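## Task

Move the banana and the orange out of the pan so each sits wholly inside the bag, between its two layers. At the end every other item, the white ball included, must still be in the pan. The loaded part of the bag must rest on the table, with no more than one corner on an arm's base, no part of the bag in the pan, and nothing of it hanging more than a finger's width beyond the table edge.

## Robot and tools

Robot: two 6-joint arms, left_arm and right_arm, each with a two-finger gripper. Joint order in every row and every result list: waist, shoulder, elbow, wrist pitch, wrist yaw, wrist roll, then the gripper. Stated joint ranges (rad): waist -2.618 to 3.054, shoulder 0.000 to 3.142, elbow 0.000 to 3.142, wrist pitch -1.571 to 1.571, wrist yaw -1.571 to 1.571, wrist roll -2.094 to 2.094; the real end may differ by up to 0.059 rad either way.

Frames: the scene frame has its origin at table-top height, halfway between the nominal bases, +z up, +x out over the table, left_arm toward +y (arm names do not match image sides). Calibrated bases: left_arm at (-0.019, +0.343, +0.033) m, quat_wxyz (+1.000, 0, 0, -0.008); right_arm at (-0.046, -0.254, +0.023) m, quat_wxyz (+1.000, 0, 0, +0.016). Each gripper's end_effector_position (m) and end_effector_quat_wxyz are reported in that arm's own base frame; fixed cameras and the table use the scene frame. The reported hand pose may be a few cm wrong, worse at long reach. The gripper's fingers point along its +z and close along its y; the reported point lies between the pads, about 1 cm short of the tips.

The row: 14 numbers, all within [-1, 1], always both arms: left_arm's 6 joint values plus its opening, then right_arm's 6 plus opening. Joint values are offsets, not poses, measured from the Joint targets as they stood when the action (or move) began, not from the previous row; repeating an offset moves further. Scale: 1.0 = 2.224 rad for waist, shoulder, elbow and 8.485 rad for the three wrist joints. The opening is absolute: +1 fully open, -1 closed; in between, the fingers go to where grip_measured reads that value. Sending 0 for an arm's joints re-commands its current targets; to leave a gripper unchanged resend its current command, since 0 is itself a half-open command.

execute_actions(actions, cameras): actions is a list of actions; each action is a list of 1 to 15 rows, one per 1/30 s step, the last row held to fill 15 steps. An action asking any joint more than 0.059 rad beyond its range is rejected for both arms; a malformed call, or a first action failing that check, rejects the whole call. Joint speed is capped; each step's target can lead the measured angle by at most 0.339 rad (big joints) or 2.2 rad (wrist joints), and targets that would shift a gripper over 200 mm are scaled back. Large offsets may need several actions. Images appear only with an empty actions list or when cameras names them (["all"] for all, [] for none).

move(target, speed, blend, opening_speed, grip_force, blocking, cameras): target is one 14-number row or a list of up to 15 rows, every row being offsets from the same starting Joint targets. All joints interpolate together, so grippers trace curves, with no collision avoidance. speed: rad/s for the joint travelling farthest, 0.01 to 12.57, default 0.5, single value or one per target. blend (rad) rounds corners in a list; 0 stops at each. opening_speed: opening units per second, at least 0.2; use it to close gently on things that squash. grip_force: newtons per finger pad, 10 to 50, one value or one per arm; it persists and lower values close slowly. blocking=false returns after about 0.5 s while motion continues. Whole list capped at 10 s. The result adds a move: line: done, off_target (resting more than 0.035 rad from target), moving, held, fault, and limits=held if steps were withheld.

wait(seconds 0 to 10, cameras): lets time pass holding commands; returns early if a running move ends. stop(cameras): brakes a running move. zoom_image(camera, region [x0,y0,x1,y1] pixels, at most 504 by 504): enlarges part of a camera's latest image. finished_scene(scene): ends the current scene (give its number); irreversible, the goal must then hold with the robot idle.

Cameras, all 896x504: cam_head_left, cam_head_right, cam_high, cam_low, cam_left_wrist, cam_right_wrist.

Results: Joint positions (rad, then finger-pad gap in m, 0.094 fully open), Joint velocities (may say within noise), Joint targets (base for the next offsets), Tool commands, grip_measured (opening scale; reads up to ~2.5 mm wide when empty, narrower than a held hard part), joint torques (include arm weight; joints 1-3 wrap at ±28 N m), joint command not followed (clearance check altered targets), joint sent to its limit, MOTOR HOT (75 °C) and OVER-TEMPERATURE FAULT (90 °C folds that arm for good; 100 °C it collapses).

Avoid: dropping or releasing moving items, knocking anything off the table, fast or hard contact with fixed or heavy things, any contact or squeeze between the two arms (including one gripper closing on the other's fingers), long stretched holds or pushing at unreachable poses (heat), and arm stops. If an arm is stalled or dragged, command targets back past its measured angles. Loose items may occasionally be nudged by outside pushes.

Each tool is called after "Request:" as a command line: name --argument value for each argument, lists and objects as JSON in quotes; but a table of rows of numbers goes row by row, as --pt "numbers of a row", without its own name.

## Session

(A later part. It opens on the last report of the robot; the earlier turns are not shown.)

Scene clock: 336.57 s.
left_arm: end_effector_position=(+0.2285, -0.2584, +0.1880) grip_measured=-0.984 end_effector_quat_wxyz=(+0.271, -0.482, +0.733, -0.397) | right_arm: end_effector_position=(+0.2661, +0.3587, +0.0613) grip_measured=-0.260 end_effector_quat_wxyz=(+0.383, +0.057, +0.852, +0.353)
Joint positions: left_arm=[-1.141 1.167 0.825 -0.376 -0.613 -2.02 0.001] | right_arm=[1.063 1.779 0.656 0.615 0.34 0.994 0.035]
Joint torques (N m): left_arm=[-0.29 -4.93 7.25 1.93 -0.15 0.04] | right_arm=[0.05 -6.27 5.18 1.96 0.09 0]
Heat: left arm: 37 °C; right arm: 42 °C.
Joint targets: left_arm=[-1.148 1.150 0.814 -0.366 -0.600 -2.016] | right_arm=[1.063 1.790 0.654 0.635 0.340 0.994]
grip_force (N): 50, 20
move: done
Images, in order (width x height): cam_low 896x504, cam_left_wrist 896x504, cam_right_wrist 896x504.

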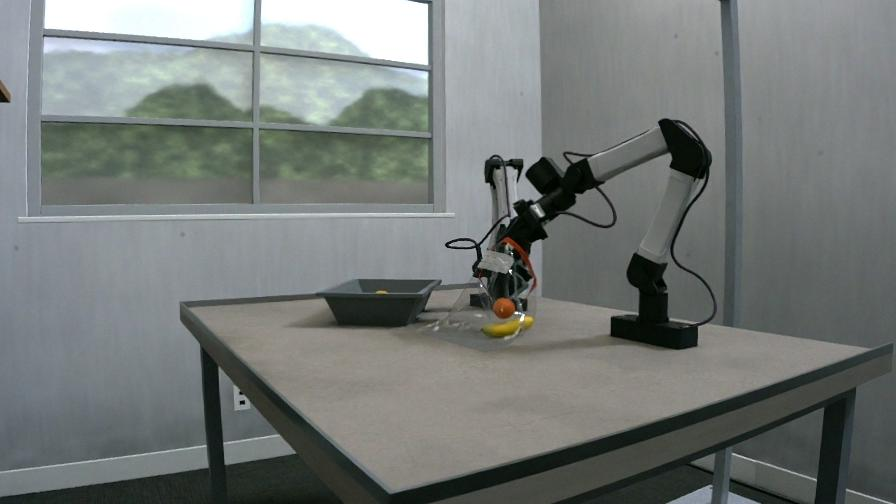

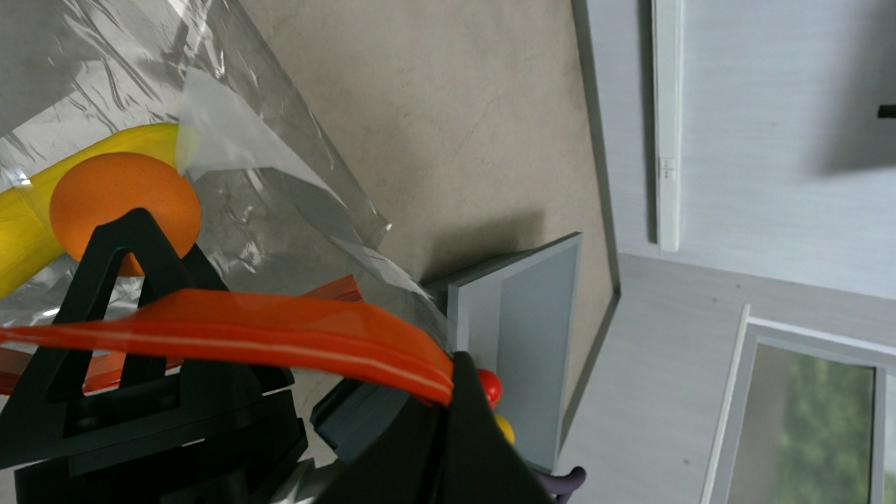

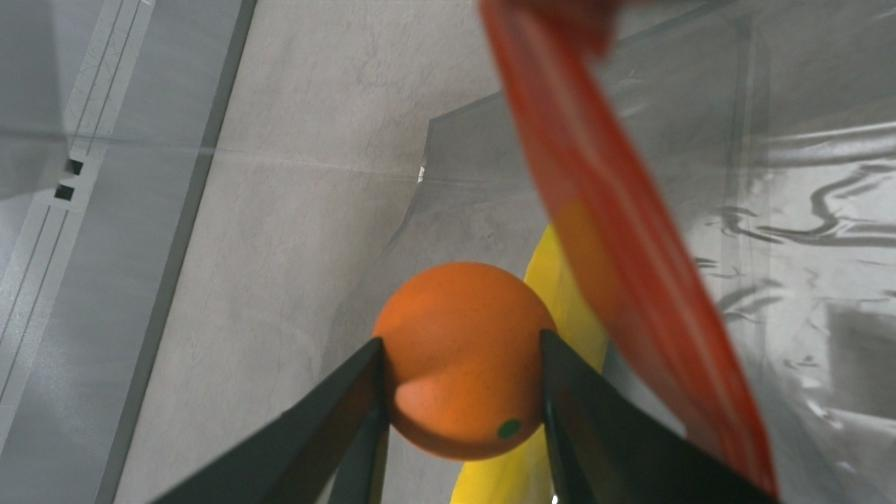

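Request:
move --target '[0,0,0,0,0,0,-1,0,0.0355,-0.009,0.0118,0,0,-0.3]' --speed 0.15

Request:
move --target '[0,0,0,0,0,0,-1,0,0,0,0,0,0,0.15]' --opening_speed 0.3 --cameras '["cam_right_wrist","cam_low","cam_left_wrist"]'

Request:
zoom_image --camera "cam_low" --region '[440, 190, 560, 350]'

Scene clock: 338.07 s.
left_arm: end_effector_position=(+0.2285, -0.2585, +0.1881) grip_measured=-0.984 end_effector_quat_wxyz=(+0.271, -0.482, +0.733, -0.397) | right_arm: end_effector_position=(+0.2684, +0.3629, +0.0508) grip_measured=-0.260 end_effector_quat_wxyz=(+0.389, +0.059, +0.843, +0.366)
Joint positions: left_arm=[-1.141 1.167 0.825 -0.376 -0.613 -2.02 0.001] | right_arm=[1.063 1.851 0.641 0.738 0.34 0.994 0.035]
Joint torques (N m): left_arm=[-0.29 -4.93 7.24 1.94 -0.14 0.04] | right_arm=[0.06 -5.93 4.38 1.82 0.09 0]
Heat: left arm: 37 °C; right arm: 42 °C.
Joint targets: left_arm=[-1.148 1.150 0.814 -0.366 -0.600 -2.016] | right_arm=[1.063 1.869 0.634 0.736 0.340 0.994]
grip_force (N): 50, 20
move: done

Scene clock: 339.77 s.
left_arm: end_effector_position=(+0.2285, -0.2585, +0.1881) grip_measured=-0.984 end_effector_quat_wxyz=(+0.271, -0.482, +0.733, -0.397) | right_arm: end_effector_position=(+0.2682, +0.3625, +0.0487) grip_measured=+0.149 end_effector_quat_wxyz=(+0.388, +0.059, +0.845, +0.364)
Joint positions: left_arm=[-1.141 1.167 0.825 -0.376 -0.613 -2.02 0.001] | right_arm=[1.063 1.856 0.641 0.737 0.34 0.994 0.054]
Joint torques (N m): left_arm=[-0.29 -4.96 7.25 1.94 -0.15 0.03] | right_arm=[0.05 -6.37 4.34 1.78 0.08 0]
Heat: left arm: 38 °C; right arm: 42 °C.
Joint targets: left_arm=[-1.148 1.150 0.814 -0.366 -0.600 -2.016] | right_arm=[1.063 1.868 0.634 0.736 0.340 0.994]
grip_force (N): 50, 20
move: done
Images, in order (width x height): cam_low 896x504, cam_left_wrist 896x504, cam_right_wrist 896x504.

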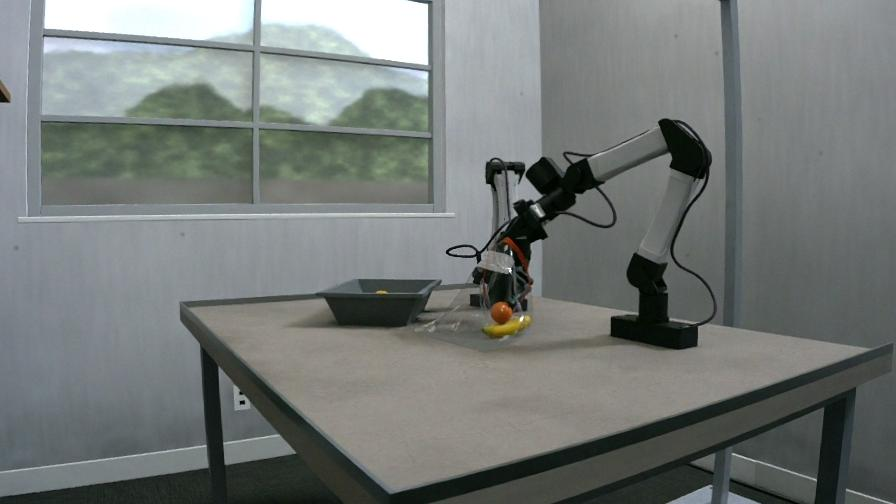

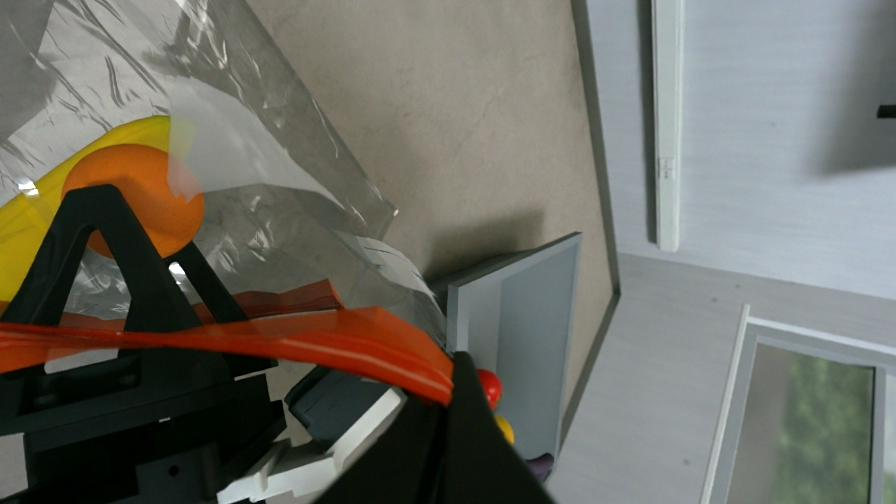

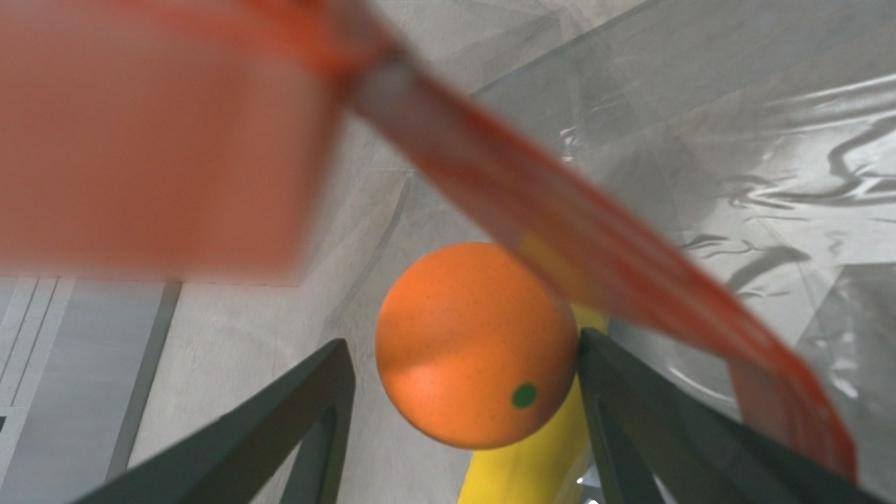

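Scaled by 3.150 from the camera's 896x504 image, which has a finer 1280x720 frame.

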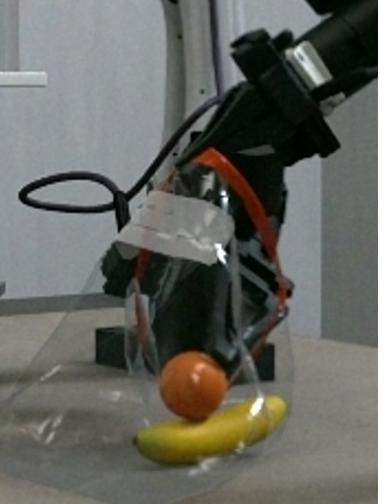

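Request:
move --target '[0,0,0,0,0,0,-1,0,0,0,0,0,0,0.4]' --opening_speed 0.4

Request:
move --target '[0,0,0,0,0,0,-1,0.0186,-0.1145,-0.0648,-0.0133,0,0,0.4]' --speed 0.15 --cameras '["cam_right_wrist","cam_low","cam_left_wrist"]'

Request:
zoom_image --camera "cam_low" --region '[440, 190, 560, 350]'

Scene clock: 341.27 s.
left_arm: end_effector_position=(+0.2285, -0.2585, +0.1881) grip_measured=-0.984 end_effector_quat_wxyz=(+0.271, -0.482, +0.733, -0.397) | right_arm: end_effector_position=(+0.2682, +0.3625, +0.0486) grip_measured=+0.399 end_effector_quat_wxyz=(+0.388, +0.059, +0.845, +0.364)
Joint positions: left_arm=[-1.141 1.167 0.825 -0.376 -0.613 -2.02 0.001] | right_arm=[1.063 1.856 0.641 0.736 0.34 0.994 0.066]
Joint torques (N m): left_arm=[-0.31 -4.93 7.28 1.94 -0.16 0.04] | right_arm=[0.03 -6.38 4.34 1.78 0.08 0]
Heat: left arm: 38 °C; right arm: 42 °C.
Joint targets: left_arm=[-1.148 1.150 0.814 -0.366 -0.600 -2.016] | right_arm=[1.063 1.868 0.634 0.736 0.340 0.994]
grip_force (N): 50, 20
move: done

Scene clock: 343.43 s.
left_arm: end_effector_position=(+0.2280, -0.2586, +0.1869) grip_measured=-0.984 end_effector_quat_wxyz=(+0.269, -0.482, +0.734, -0.396) | right_arm: end_effector_position=(+0.2338, +0.3292, +0.0575) grip_measured=+0.399 end_effector_quat_wxyz=(+0.373, +0.040, +0.858, +0.351)
Joint positions: left_arm=[-1.141 1.167 0.822 -0.375 -0.609 -2.02 0.001] | right_arm=[1.098 1.644 0.493 0.622 0.34 0.994 0.066]
Joint torques (N m): left_arm=[-0.31 -4.93 7.49 1.93 -0.19 0.05] | right_arm=[0.7 -8.51 4.93 1.76 0.09 0.01]
Heat: left arm: 38 °C; right arm: 42 °C.
Joint targets: left_arm=[-1.148 1.150 0.814 -0.366 -0.600 -2.016] | right_arm=[1.105 1.614 0.489 0.623 0.340 0.994]
grip_force (N): 50, 20
move: done
Images, in order (width x height): cam_low 896x504, cam_left_wrist 896x504, cam_right_wrist 896x504.

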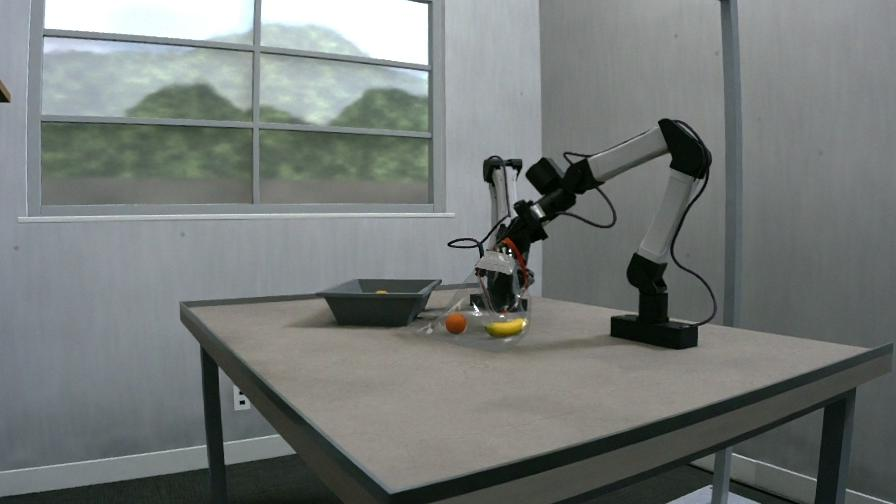

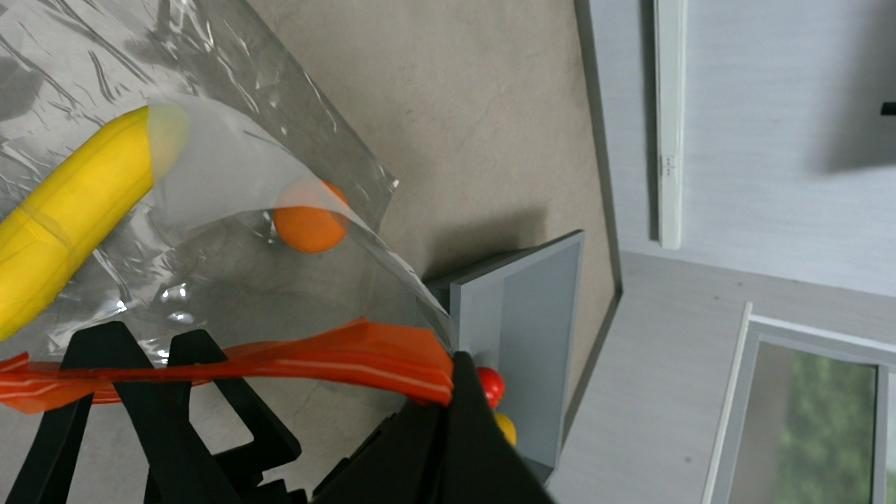

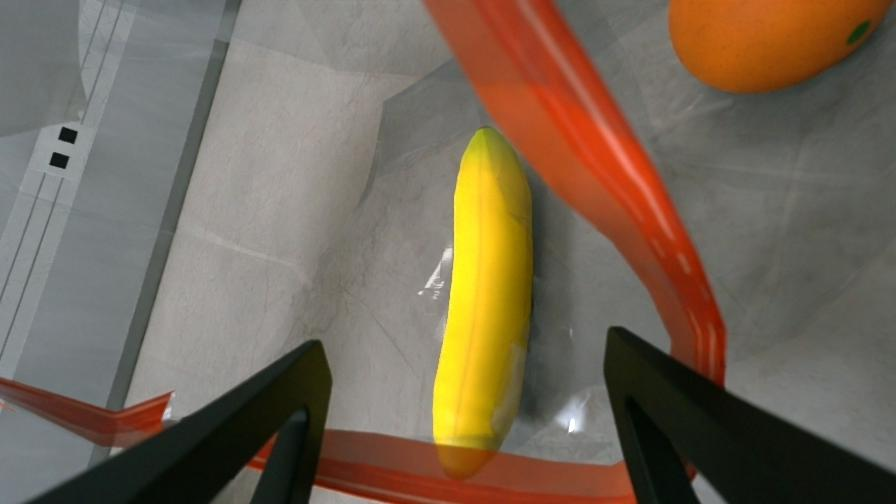

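Scaled by 3.150 from the camera's 896x504 image, which has a finer 1280x720 frame.

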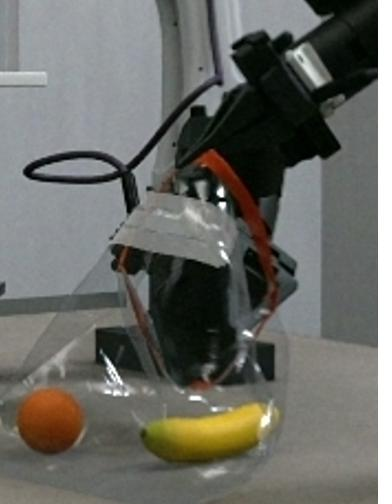

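Request:
move --pt "0 0 0 0 0 0 -1 0.0264 -0.1392 -0.054 -0.0223 0 0 0.4" --pt "0 0 0 0 0 0 -1 0.0608 -0.3029 -0.0799 -0.0584 0 0 0.4" --speed 0.25 --blend 0.05 --cameras '["cam_right_wrist","cam_low","cam_left_wrist","cam_high"]'

Request:
zoom_image --camera "cam_low" --region '[420, 190, 560, 350]'

Request:
zoom_image --camera "cam_high" --region '[300, 90, 520, 240]'

Scene clock: 347.30 s.
left_arm: end_effector_position=(+0.2280, -0.2586, +0.1869) grip_measured=-0.984 end_effector_quat_wxyz=(+0.269, -0.482, +0.734, -0.396) | right_arm: end_effector_position=(+0.1568, +0.2704, +0.1145) grip_measured=+0.399 end_effector_quat_wxyz=(+0.351, -0.016, +0.855, +0.382)
Joint positions: left_arm=[-1.141 1.167 0.822 -0.375 -0.609 -2.02 0.001] | right_arm=[1.232 0.953 0.316 0.125 0.34 0.994 0.066]
Joint torques (N m): left_arm=[-0.31 -4.96 7.5 1.93 -0.18 0.05] | right_arm=[0.76 -2.91 6.71 1.85 0.09 0]
Heat: left arm: 37 °C; right arm: 42 °C.
Joint targets: left_arm=[-1.148 1.150 0.814 -0.366 -0.600 -2.016] | right_arm=[1.240 0.940 0.312 0.127 0.340 0.994]
grip_force (N): 50, 20
move: done
Images, in order (width x height): cam_high 896x504, cam_low 896x504, cam_left_wrist 896x504, cam_right_wrist 896x504.

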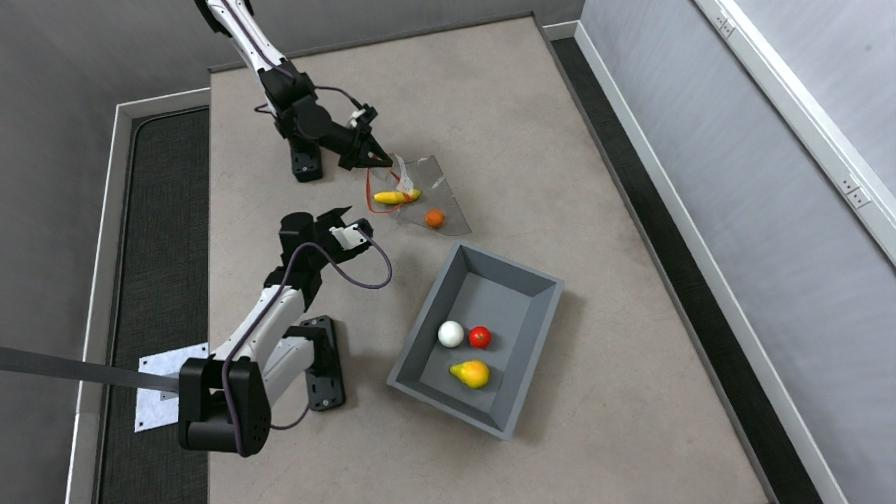

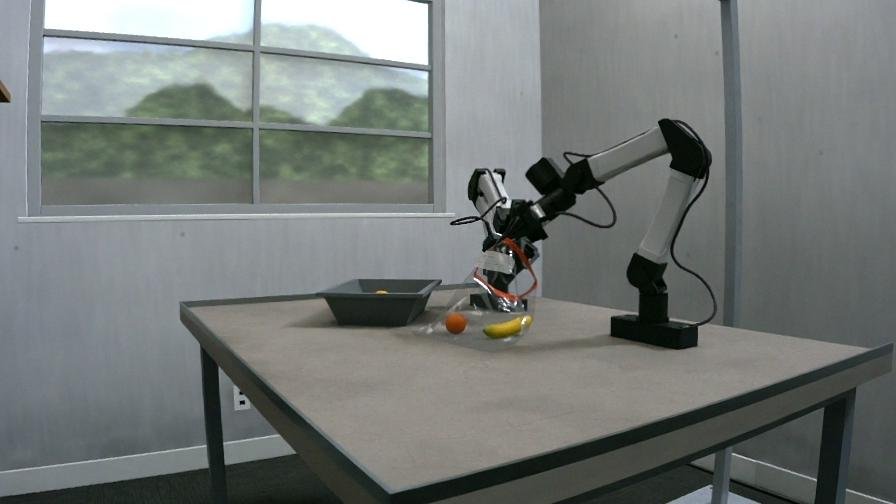

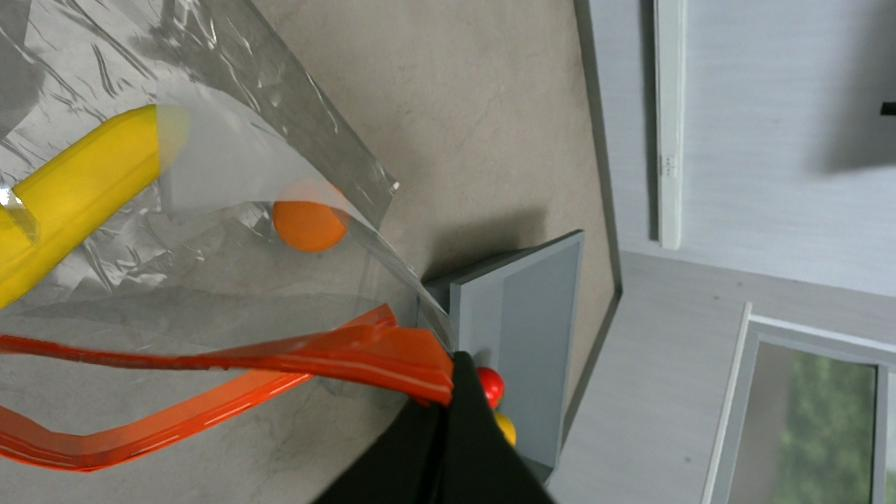

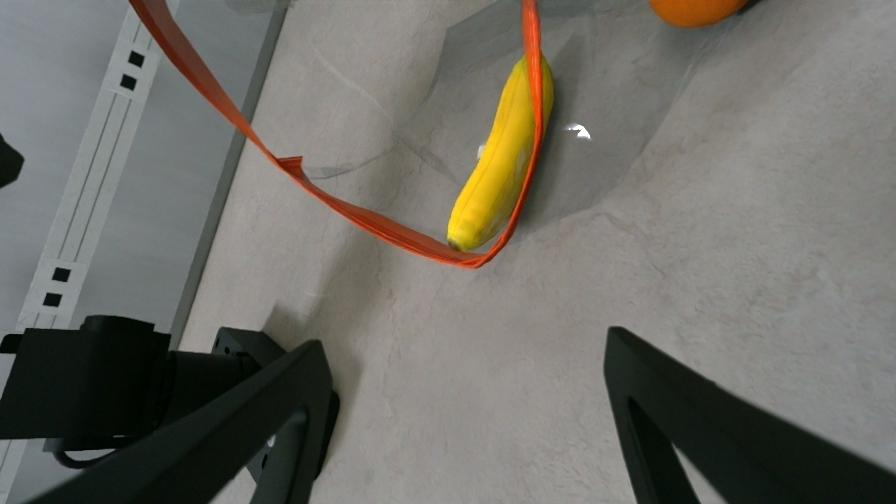

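Scaled by 3.150 from the camera's 896x504 image, which has a finer 1280x720 frame.

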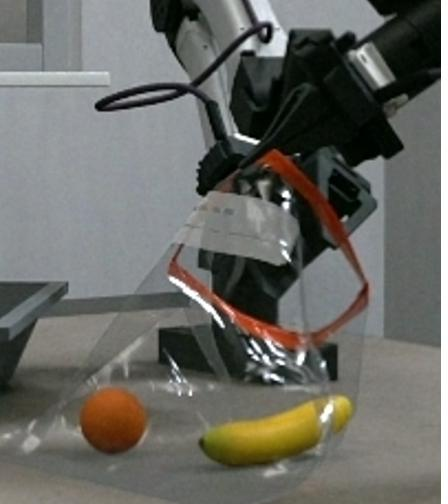

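Scaled by 2.291 from the camera's 896x504 image, which has a finer 1280x720 frame.

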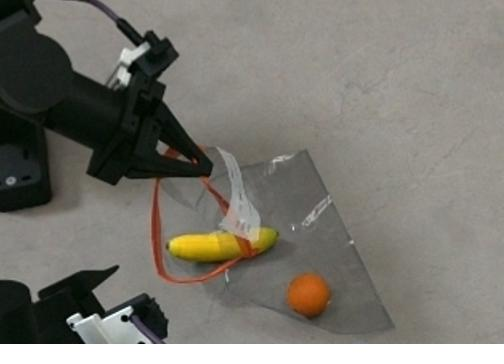

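Request:
move --pt "0 0 0 0 0 0 -1 -0.5576 -0.063 0.22 -0.074 0 0 0.4" --pt "-0.085 -0.0112 -0.1731 0.0427 0 0 -1 -0.5576 -0.063 0.22 -0.074 0 0 0.4" --pt "-0.085 0.1295 -0.2527 0.1004 0 0 -1 -0.5576 -0.063 0.22 -0.074 0 0 0.4" --speed '[0.9,0.2,0.2]' --cameras '["cam_low","cam_left_wrist","cam_high"]'

Request:
zoom_image --camera "cam_low" --region '[420, 190, 560, 350]'

Request:
zoom_image --camera "cam_high" --region '[300, 90, 520, 240]'

Scene clock: 355.77 s.
left_arm: end_effector_position=(+0.1685, -0.2689, +0.0355) grip_measured=-0.984 end_effector_quat_wxyz=(+0.227, -0.412, +0.769, -0.433) | right_arm: end_effector_position=(+0.2893, -0.0558, +0.2348) grip_measured=+0.399 end_effector_quat_wxyz=(+0.498, +0.479, +0.715, +0.106)
Joint positions: left_arm=[-1.33 1.428 0.261 0.479 -0.609 -2.02 0.001] | right_arm=[0.007 0.806 0.775 -0.504 0.338 0.994 0.066]
Joint torques (N m): left_arm=[-0.32 -2.93 4.83 1.95 -0.17 0.05] | right_arm=[-0.68 -1.61 9.88 1.78 0.11 0]
Heat: left arm: 37 °C; right arm: 40 °C.
Joint targets: left_arm=[-1.337 1.438 0.252 0.486 -0.600 -2.016] | right_arm=[-0.001 0.800 0.801 -0.501 0.340 0.994]
grip_force (N): 50, 20
move: done
Images, in order (width x height): cam_high 896x504, cam_low 896x504, cam_left_wrist 896x504.

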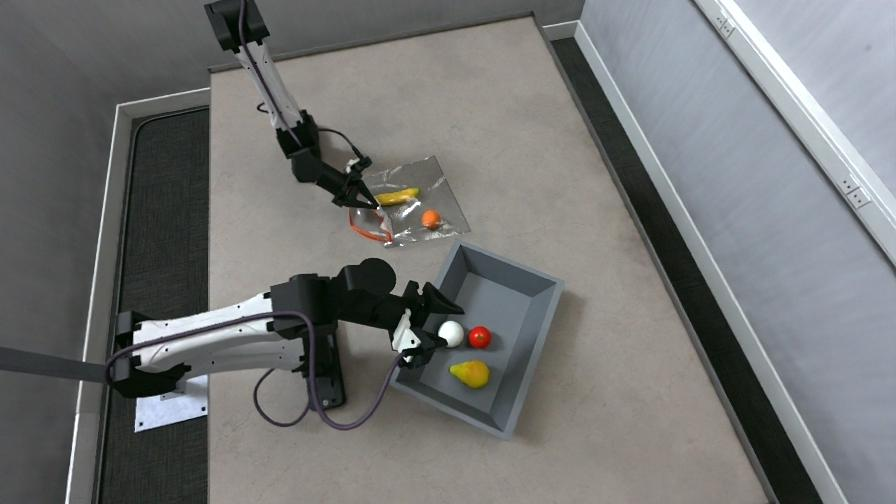

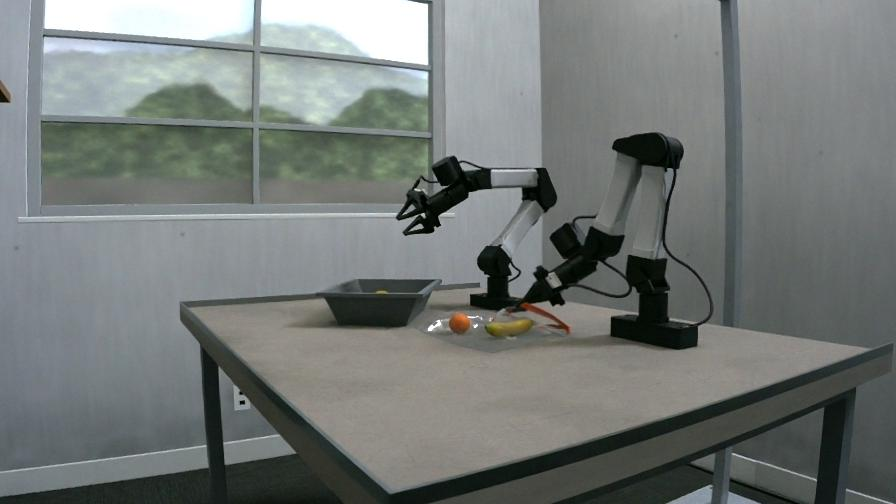

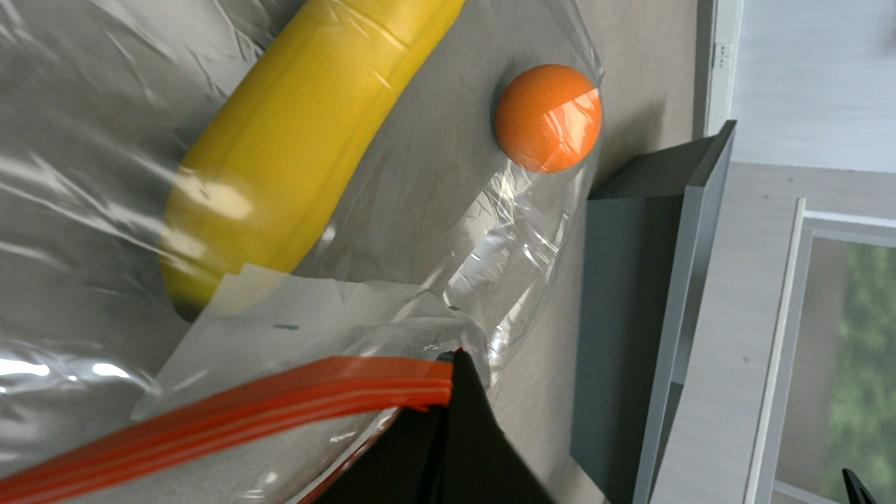

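Scaled by 3.150 from the camera's 896x504 image, which has a finer 1280x720 frame.

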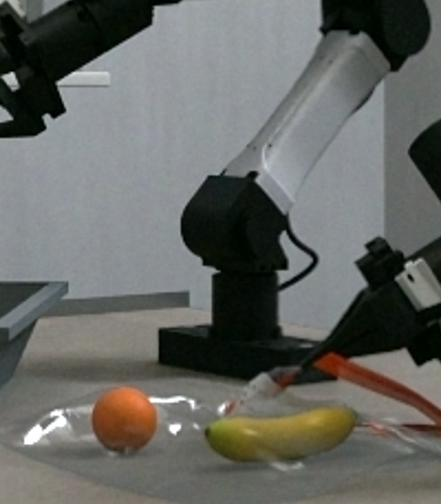

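Scaled by 2.291 from the camera's 896x504 image, which has a finer 1280x720 frame.

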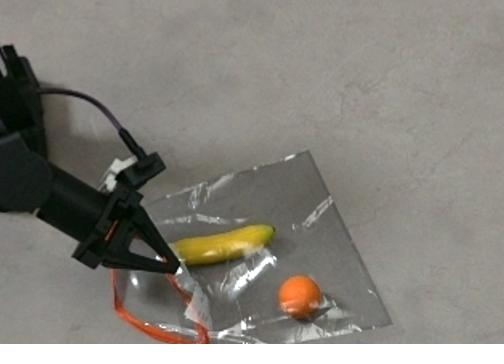

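Request:
move --target '[0,0.0992,-0.0188,0.0309,0,0,-1,0,0,0,0,0,0,0.4]' --speed 0.25 --cameras '["cam_high","cam_head_left","cam_left_wrist"]'

Scene clock: 358.23 s.
left_arm: end_effector_position=(+0.1686, -0.2692, +0.0050) grip_measured=-0.984 end_effector_quat_wxyz=(+0.227, -0.412, +0.769, -0.433) | right_arm: end_effector_position=(+0.2893, -0.0558, +0.2348) grip_measured=+0.399 end_effector_quat_wxyz=(+0.498, +0.479, +0.715, +0.106)
Joint positions: left_arm=[-1.33 1.648 0.219 0.741 -0.609 -2.02 0.001] | right_arm=[0.007 0.806 0.775 -0.504 0.338 0.994 0.066]
Joint torques (N m): left_arm=[-0.28 -3.59 3.38 1.98 -0.16 0.05] | right_arm=[-0.66 -1.59 9.89 1.79 0.11 0]
Heat: left arm: 37 °C; right arm: 40 °C.
Joint targets: left_arm=[-1.337 1.659 0.211 0.748 -0.600 -2.016] | right_arm=[-0.001 0.800 0.801 -0.501 0.340 0.994]
grip_force (N): 50, 20
move: done
Images, in order (width x height): cam_head_left 896x504, cam_high 896x504, cam_left_wrist 896x504.

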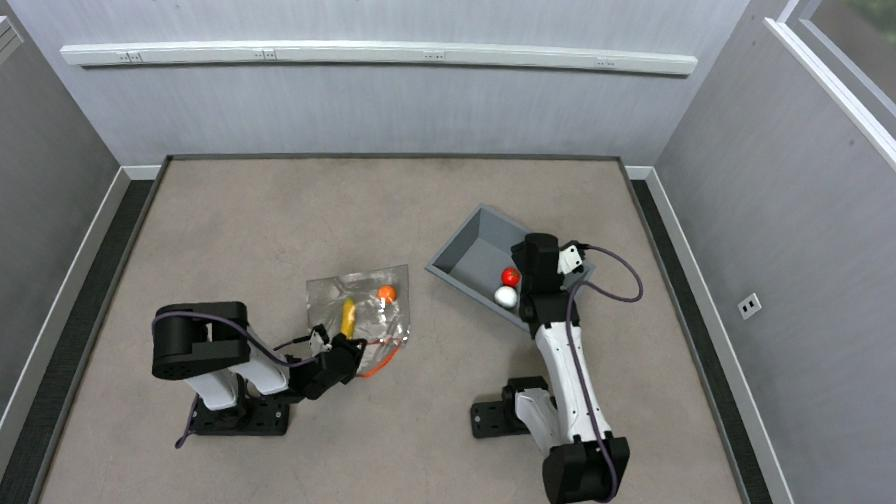

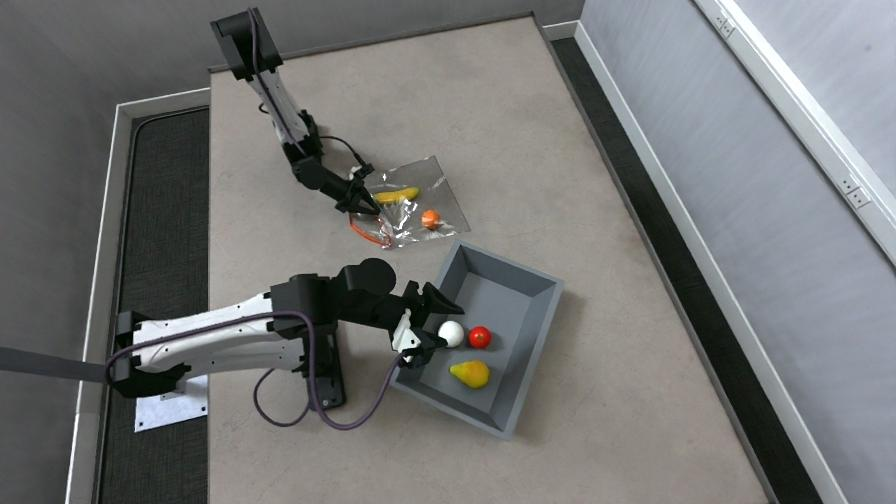

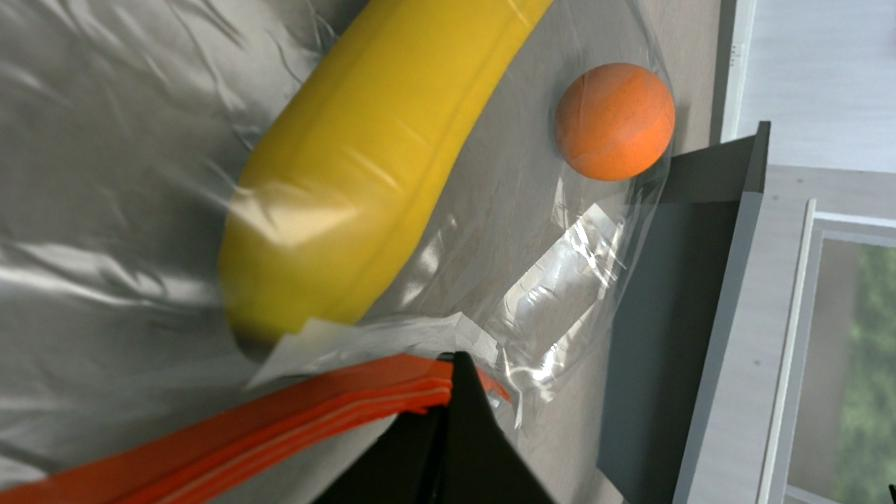

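Request:
move --pt "0 0 0 0 0 0 -0.5 0 0 0 0 0 0 0.4" --pt "0 -0.24 0.098 -0.0886 0 0 -0.5 0 0 0 0 0 0 0.4" --pt "0.25 -0.44 0.12 -0.0886 0 0 -0.5 0 0 0 0 0 0 0.4" --speed '[0.3,0.3,0.6]' --blend '[0,0.1,0]' --opening_speed 0.4 --cameras '["cam_high","cam_head_left","cam_left_wrist","cam_low"]'

Request:
zoom_image --camera "cam_high" --region '[330, 140, 490, 260]'

Request:
zoom_image --camera "cam_head_left" --region '[290, 250, 450, 390]'

Scene clock: 364.00 s.
left_arm: end_effector_position=(+0.2674, -0.1276, +0.2369) grip_measured=-0.502 end_effector_quat_wxyz=(-0.330, +0.583, -0.499, +0.550) | right_arm: end_effector_position=(+0.2893, -0.0558, +0.2348) grip_measured=+0.399 end_effector_quat_wxyz=(+0.498, +0.479, +0.715, +0.106)
Joint positions: left_arm=[-0.787 0.683 0.457 0.009 -0.608 -2.02 0.023] | right_arm=[0.007 0.806 0.775 -0.504 0.338 0.994 0.066]
Joint torques (N m): left_arm=[0.68 -0.57 10.65 2.04 -0.01 0.04] | right_arm=[-0.68 -1.63 9.87 1.78 0.11 0]
Heat: left arm: 37 °C; right arm: 39 °C.
Joint targets: left_arm=[-0.781 0.680 0.478 -0.004 -0.600 -2.016] | right_arm=[-0.001 0.800 0.801 -0.501 0.340 0.994]
grip_force (N): 50, 20
move: done
Images, in order (width x height): cam_head_left 896x504, cam_high 896x504, cam_low 896x504, cam_left_wrist 896x504.

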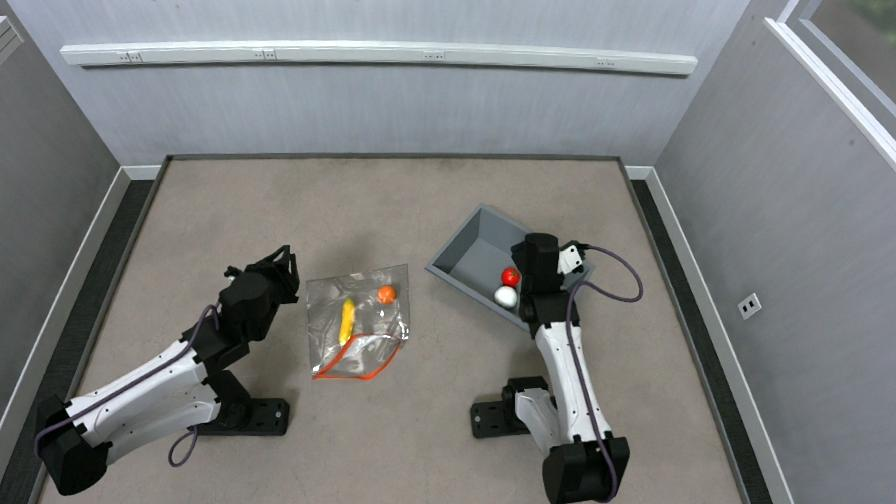

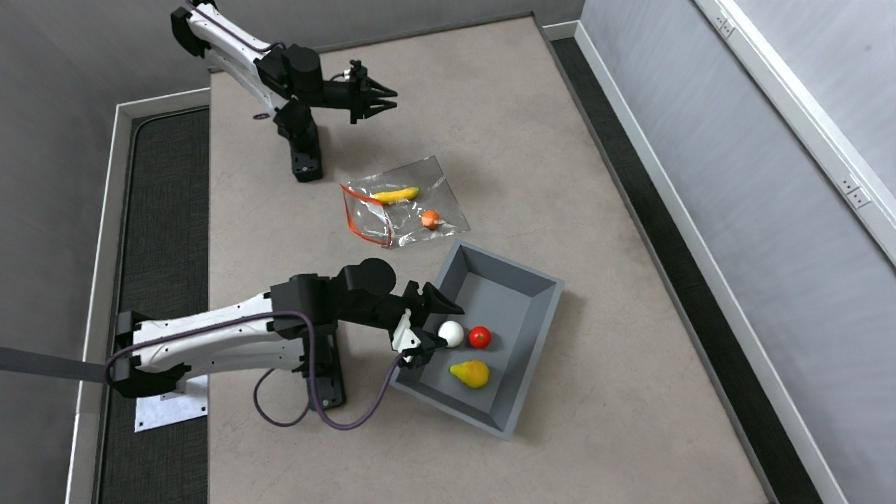

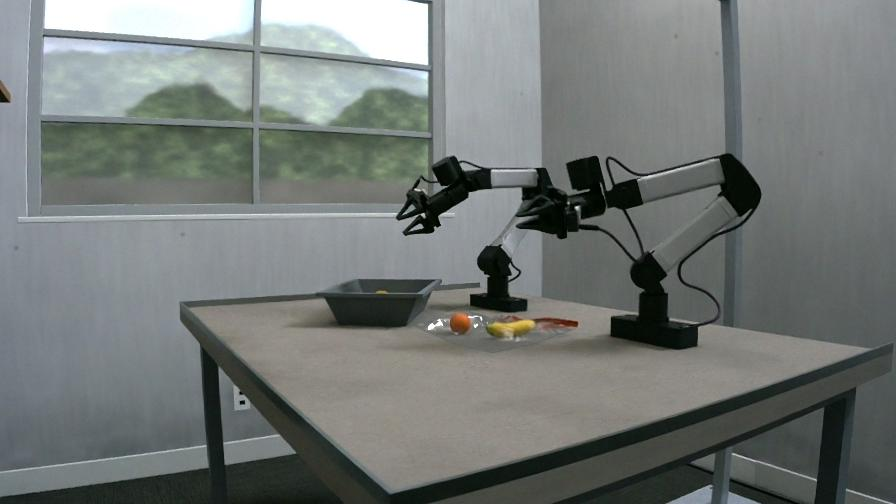

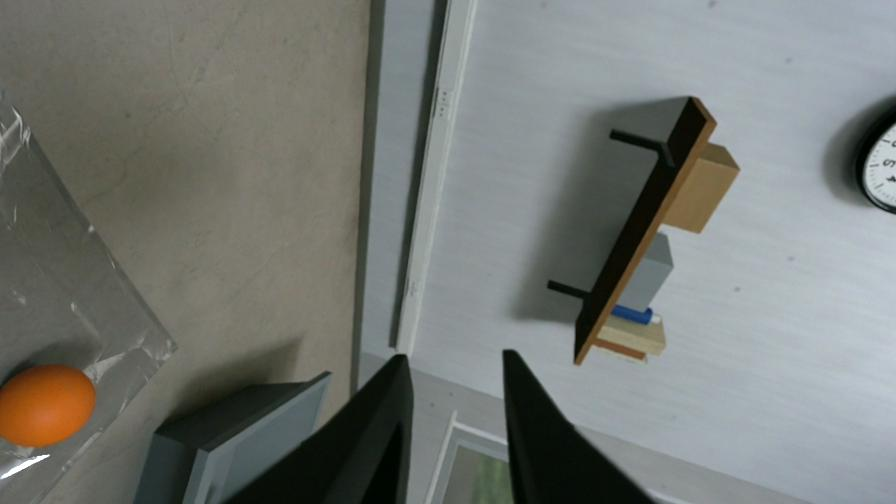

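Scaled by 3.150 from the camera's 896x504 image, which has a finer 1280x720 frame.

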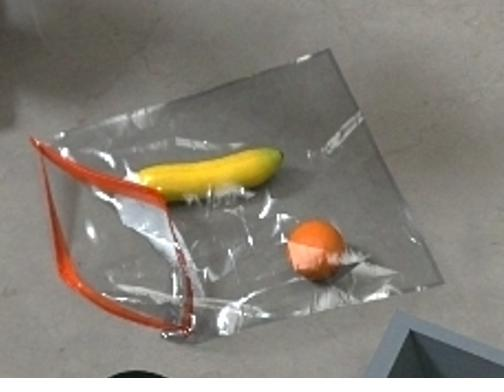

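Scaled by 3.150 from the camera's 896x504 image, which has a finer 1280x720 frame.

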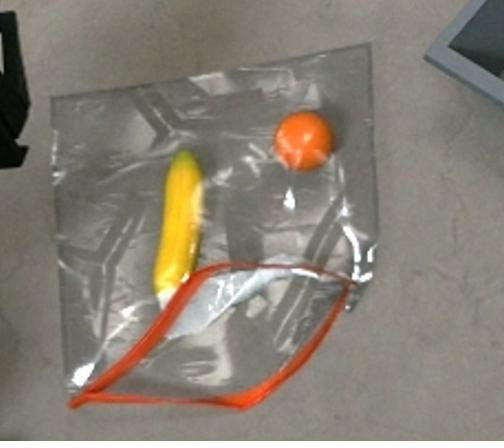

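Request:
move --pt "-0.25 0.2 -0.022 0 0 0 -0.5 0 0 0 0 0 0 0.4" --speed 0.6 --cameras '["cam_left_wrist"]'

Scene clock: 365.80 s.
left_arm: end_effector_position=(+0.1681, -0.2696, +0.1072) grip_measured=-0.502 end_effector_quat_wxyz=(+0.225, -0.412, +0.767, -0.438) | right_arm: end_effector_position=(+0.2893, -0.0558, +0.2348) grip_measured=+0.399 end_effector_quat_wxyz=(+0.498, +0.479, +0.715, +0.106)
Joint positions: left_arm=[-1.331 1.119 0.437 0.004 -0.606 -2.02 0.023] | right_arm=[0.007 0.806 0.775 -0.504 0.338 0.994 0.066]
Joint torques (N m): left_arm=[-0.23 -2.28 6.94 1.79 -0.19 0.05] | right_arm=[-0.66 -1.63 9.88 1.78 0.11 0]
Heat: left arm: 37 °C; right arm: 39 °C.
Joint targets: left_arm=[-1.337 1.125 0.429 -0.004 -0.600 -2.016] | right_arm=[-0.001 0.800 0.801 -0.501 0.340 0.994]
grip_force (N): 50, 20
move: done
Images, in order (width x height): cam_left_wrist 896x504.

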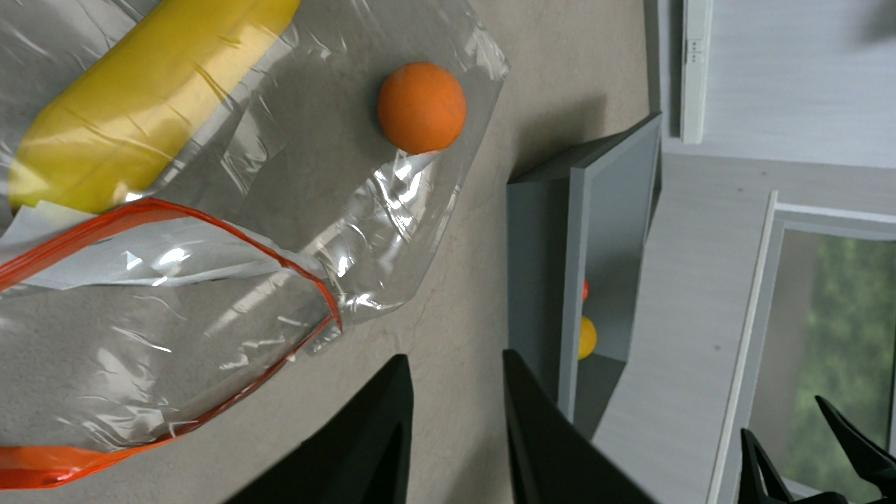

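Request:
zoom_image --camera "cam_left_wrist" --region '[0, 120, 350, 340]'

Scaled by 1.440 from the camera's 896x504 image, which has a finer 1280x720 frame.

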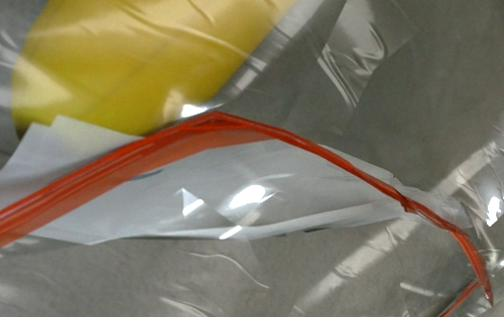

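Request:
move --target '[-0.0634,-0.0175,-0.1437,0.0331,0,0,-0.5,0,0,0,0,0,0,0.4]' --speed 0.4 --cameras '["cam_left_wrist","cam_low","cam_high"]'

Request:
zoom_image --camera "cam_low" --region '[400, 260, 640, 370]'

Scene clock: 368.43 s.
left_arm: end_effector_position=(+0.1235, -0.2388, +0.0363) grip_measured=-0.502 end_effector_quat_wxyz=(+0.198, -0.355, +0.802, -0.438) | right_arm: end_effector_position=(+0.2893, -0.0558, +0.2348) grip_measured=+0.399 end_effector_quat_wxyz=(+0.498, +0.479, +0.715, +0.106)
Joint positions: left_arm=[-1.471 1.098 0.116 0.269 -0.606 -2.02 0.023] | right_arm=[0.007 0.806 0.775 -0.504 0.338 0.994 0.066]
Joint torques (N m): left_arm=[-0.27 -2.52 5.86 1.95 -0.22 0.05] | right_arm=[-0.68 -1.62 9.89 1.78 0.11 0]
Heat: left arm: 37 °C; right arm: 39 °C.
Joint targets: left_arm=[-1.478 1.086 0.109 0.277 -0.600 -2.016] | right_arm=[-0.001 0.800 0.801 -0.501 0.340 0.994]
grip_force (N): 50, 20
move: done
Images, in order (width x height): cam_high 896x504, cam_low 896x504, cam_left_wrist 896x504.

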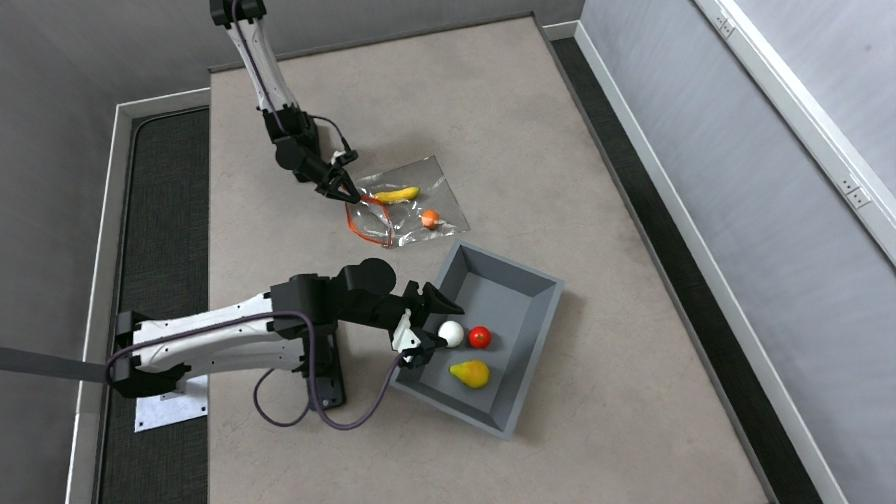

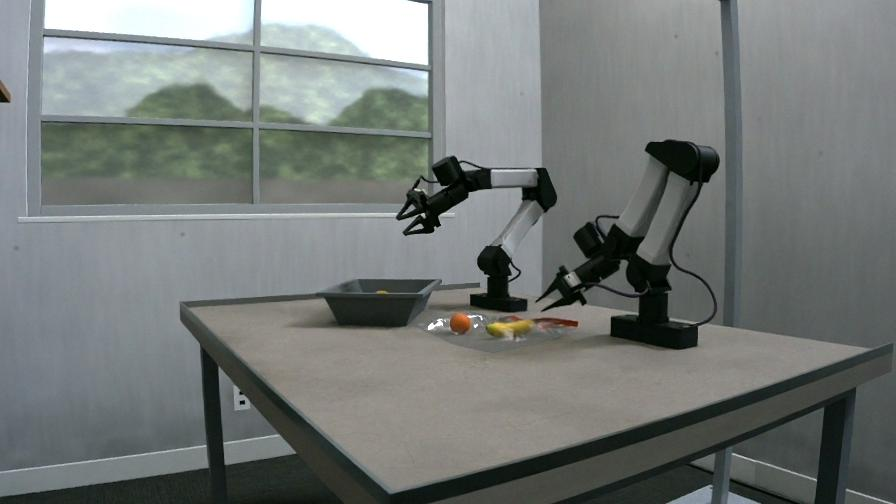

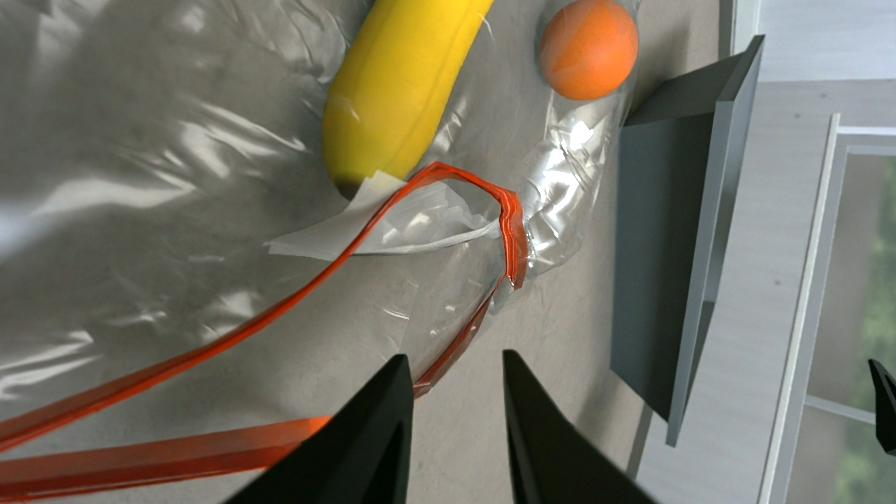

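Scaled by 2.100 from the camera's 896x504 image, which has a finer 1280x720 frame.

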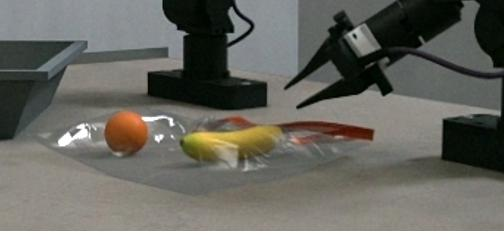

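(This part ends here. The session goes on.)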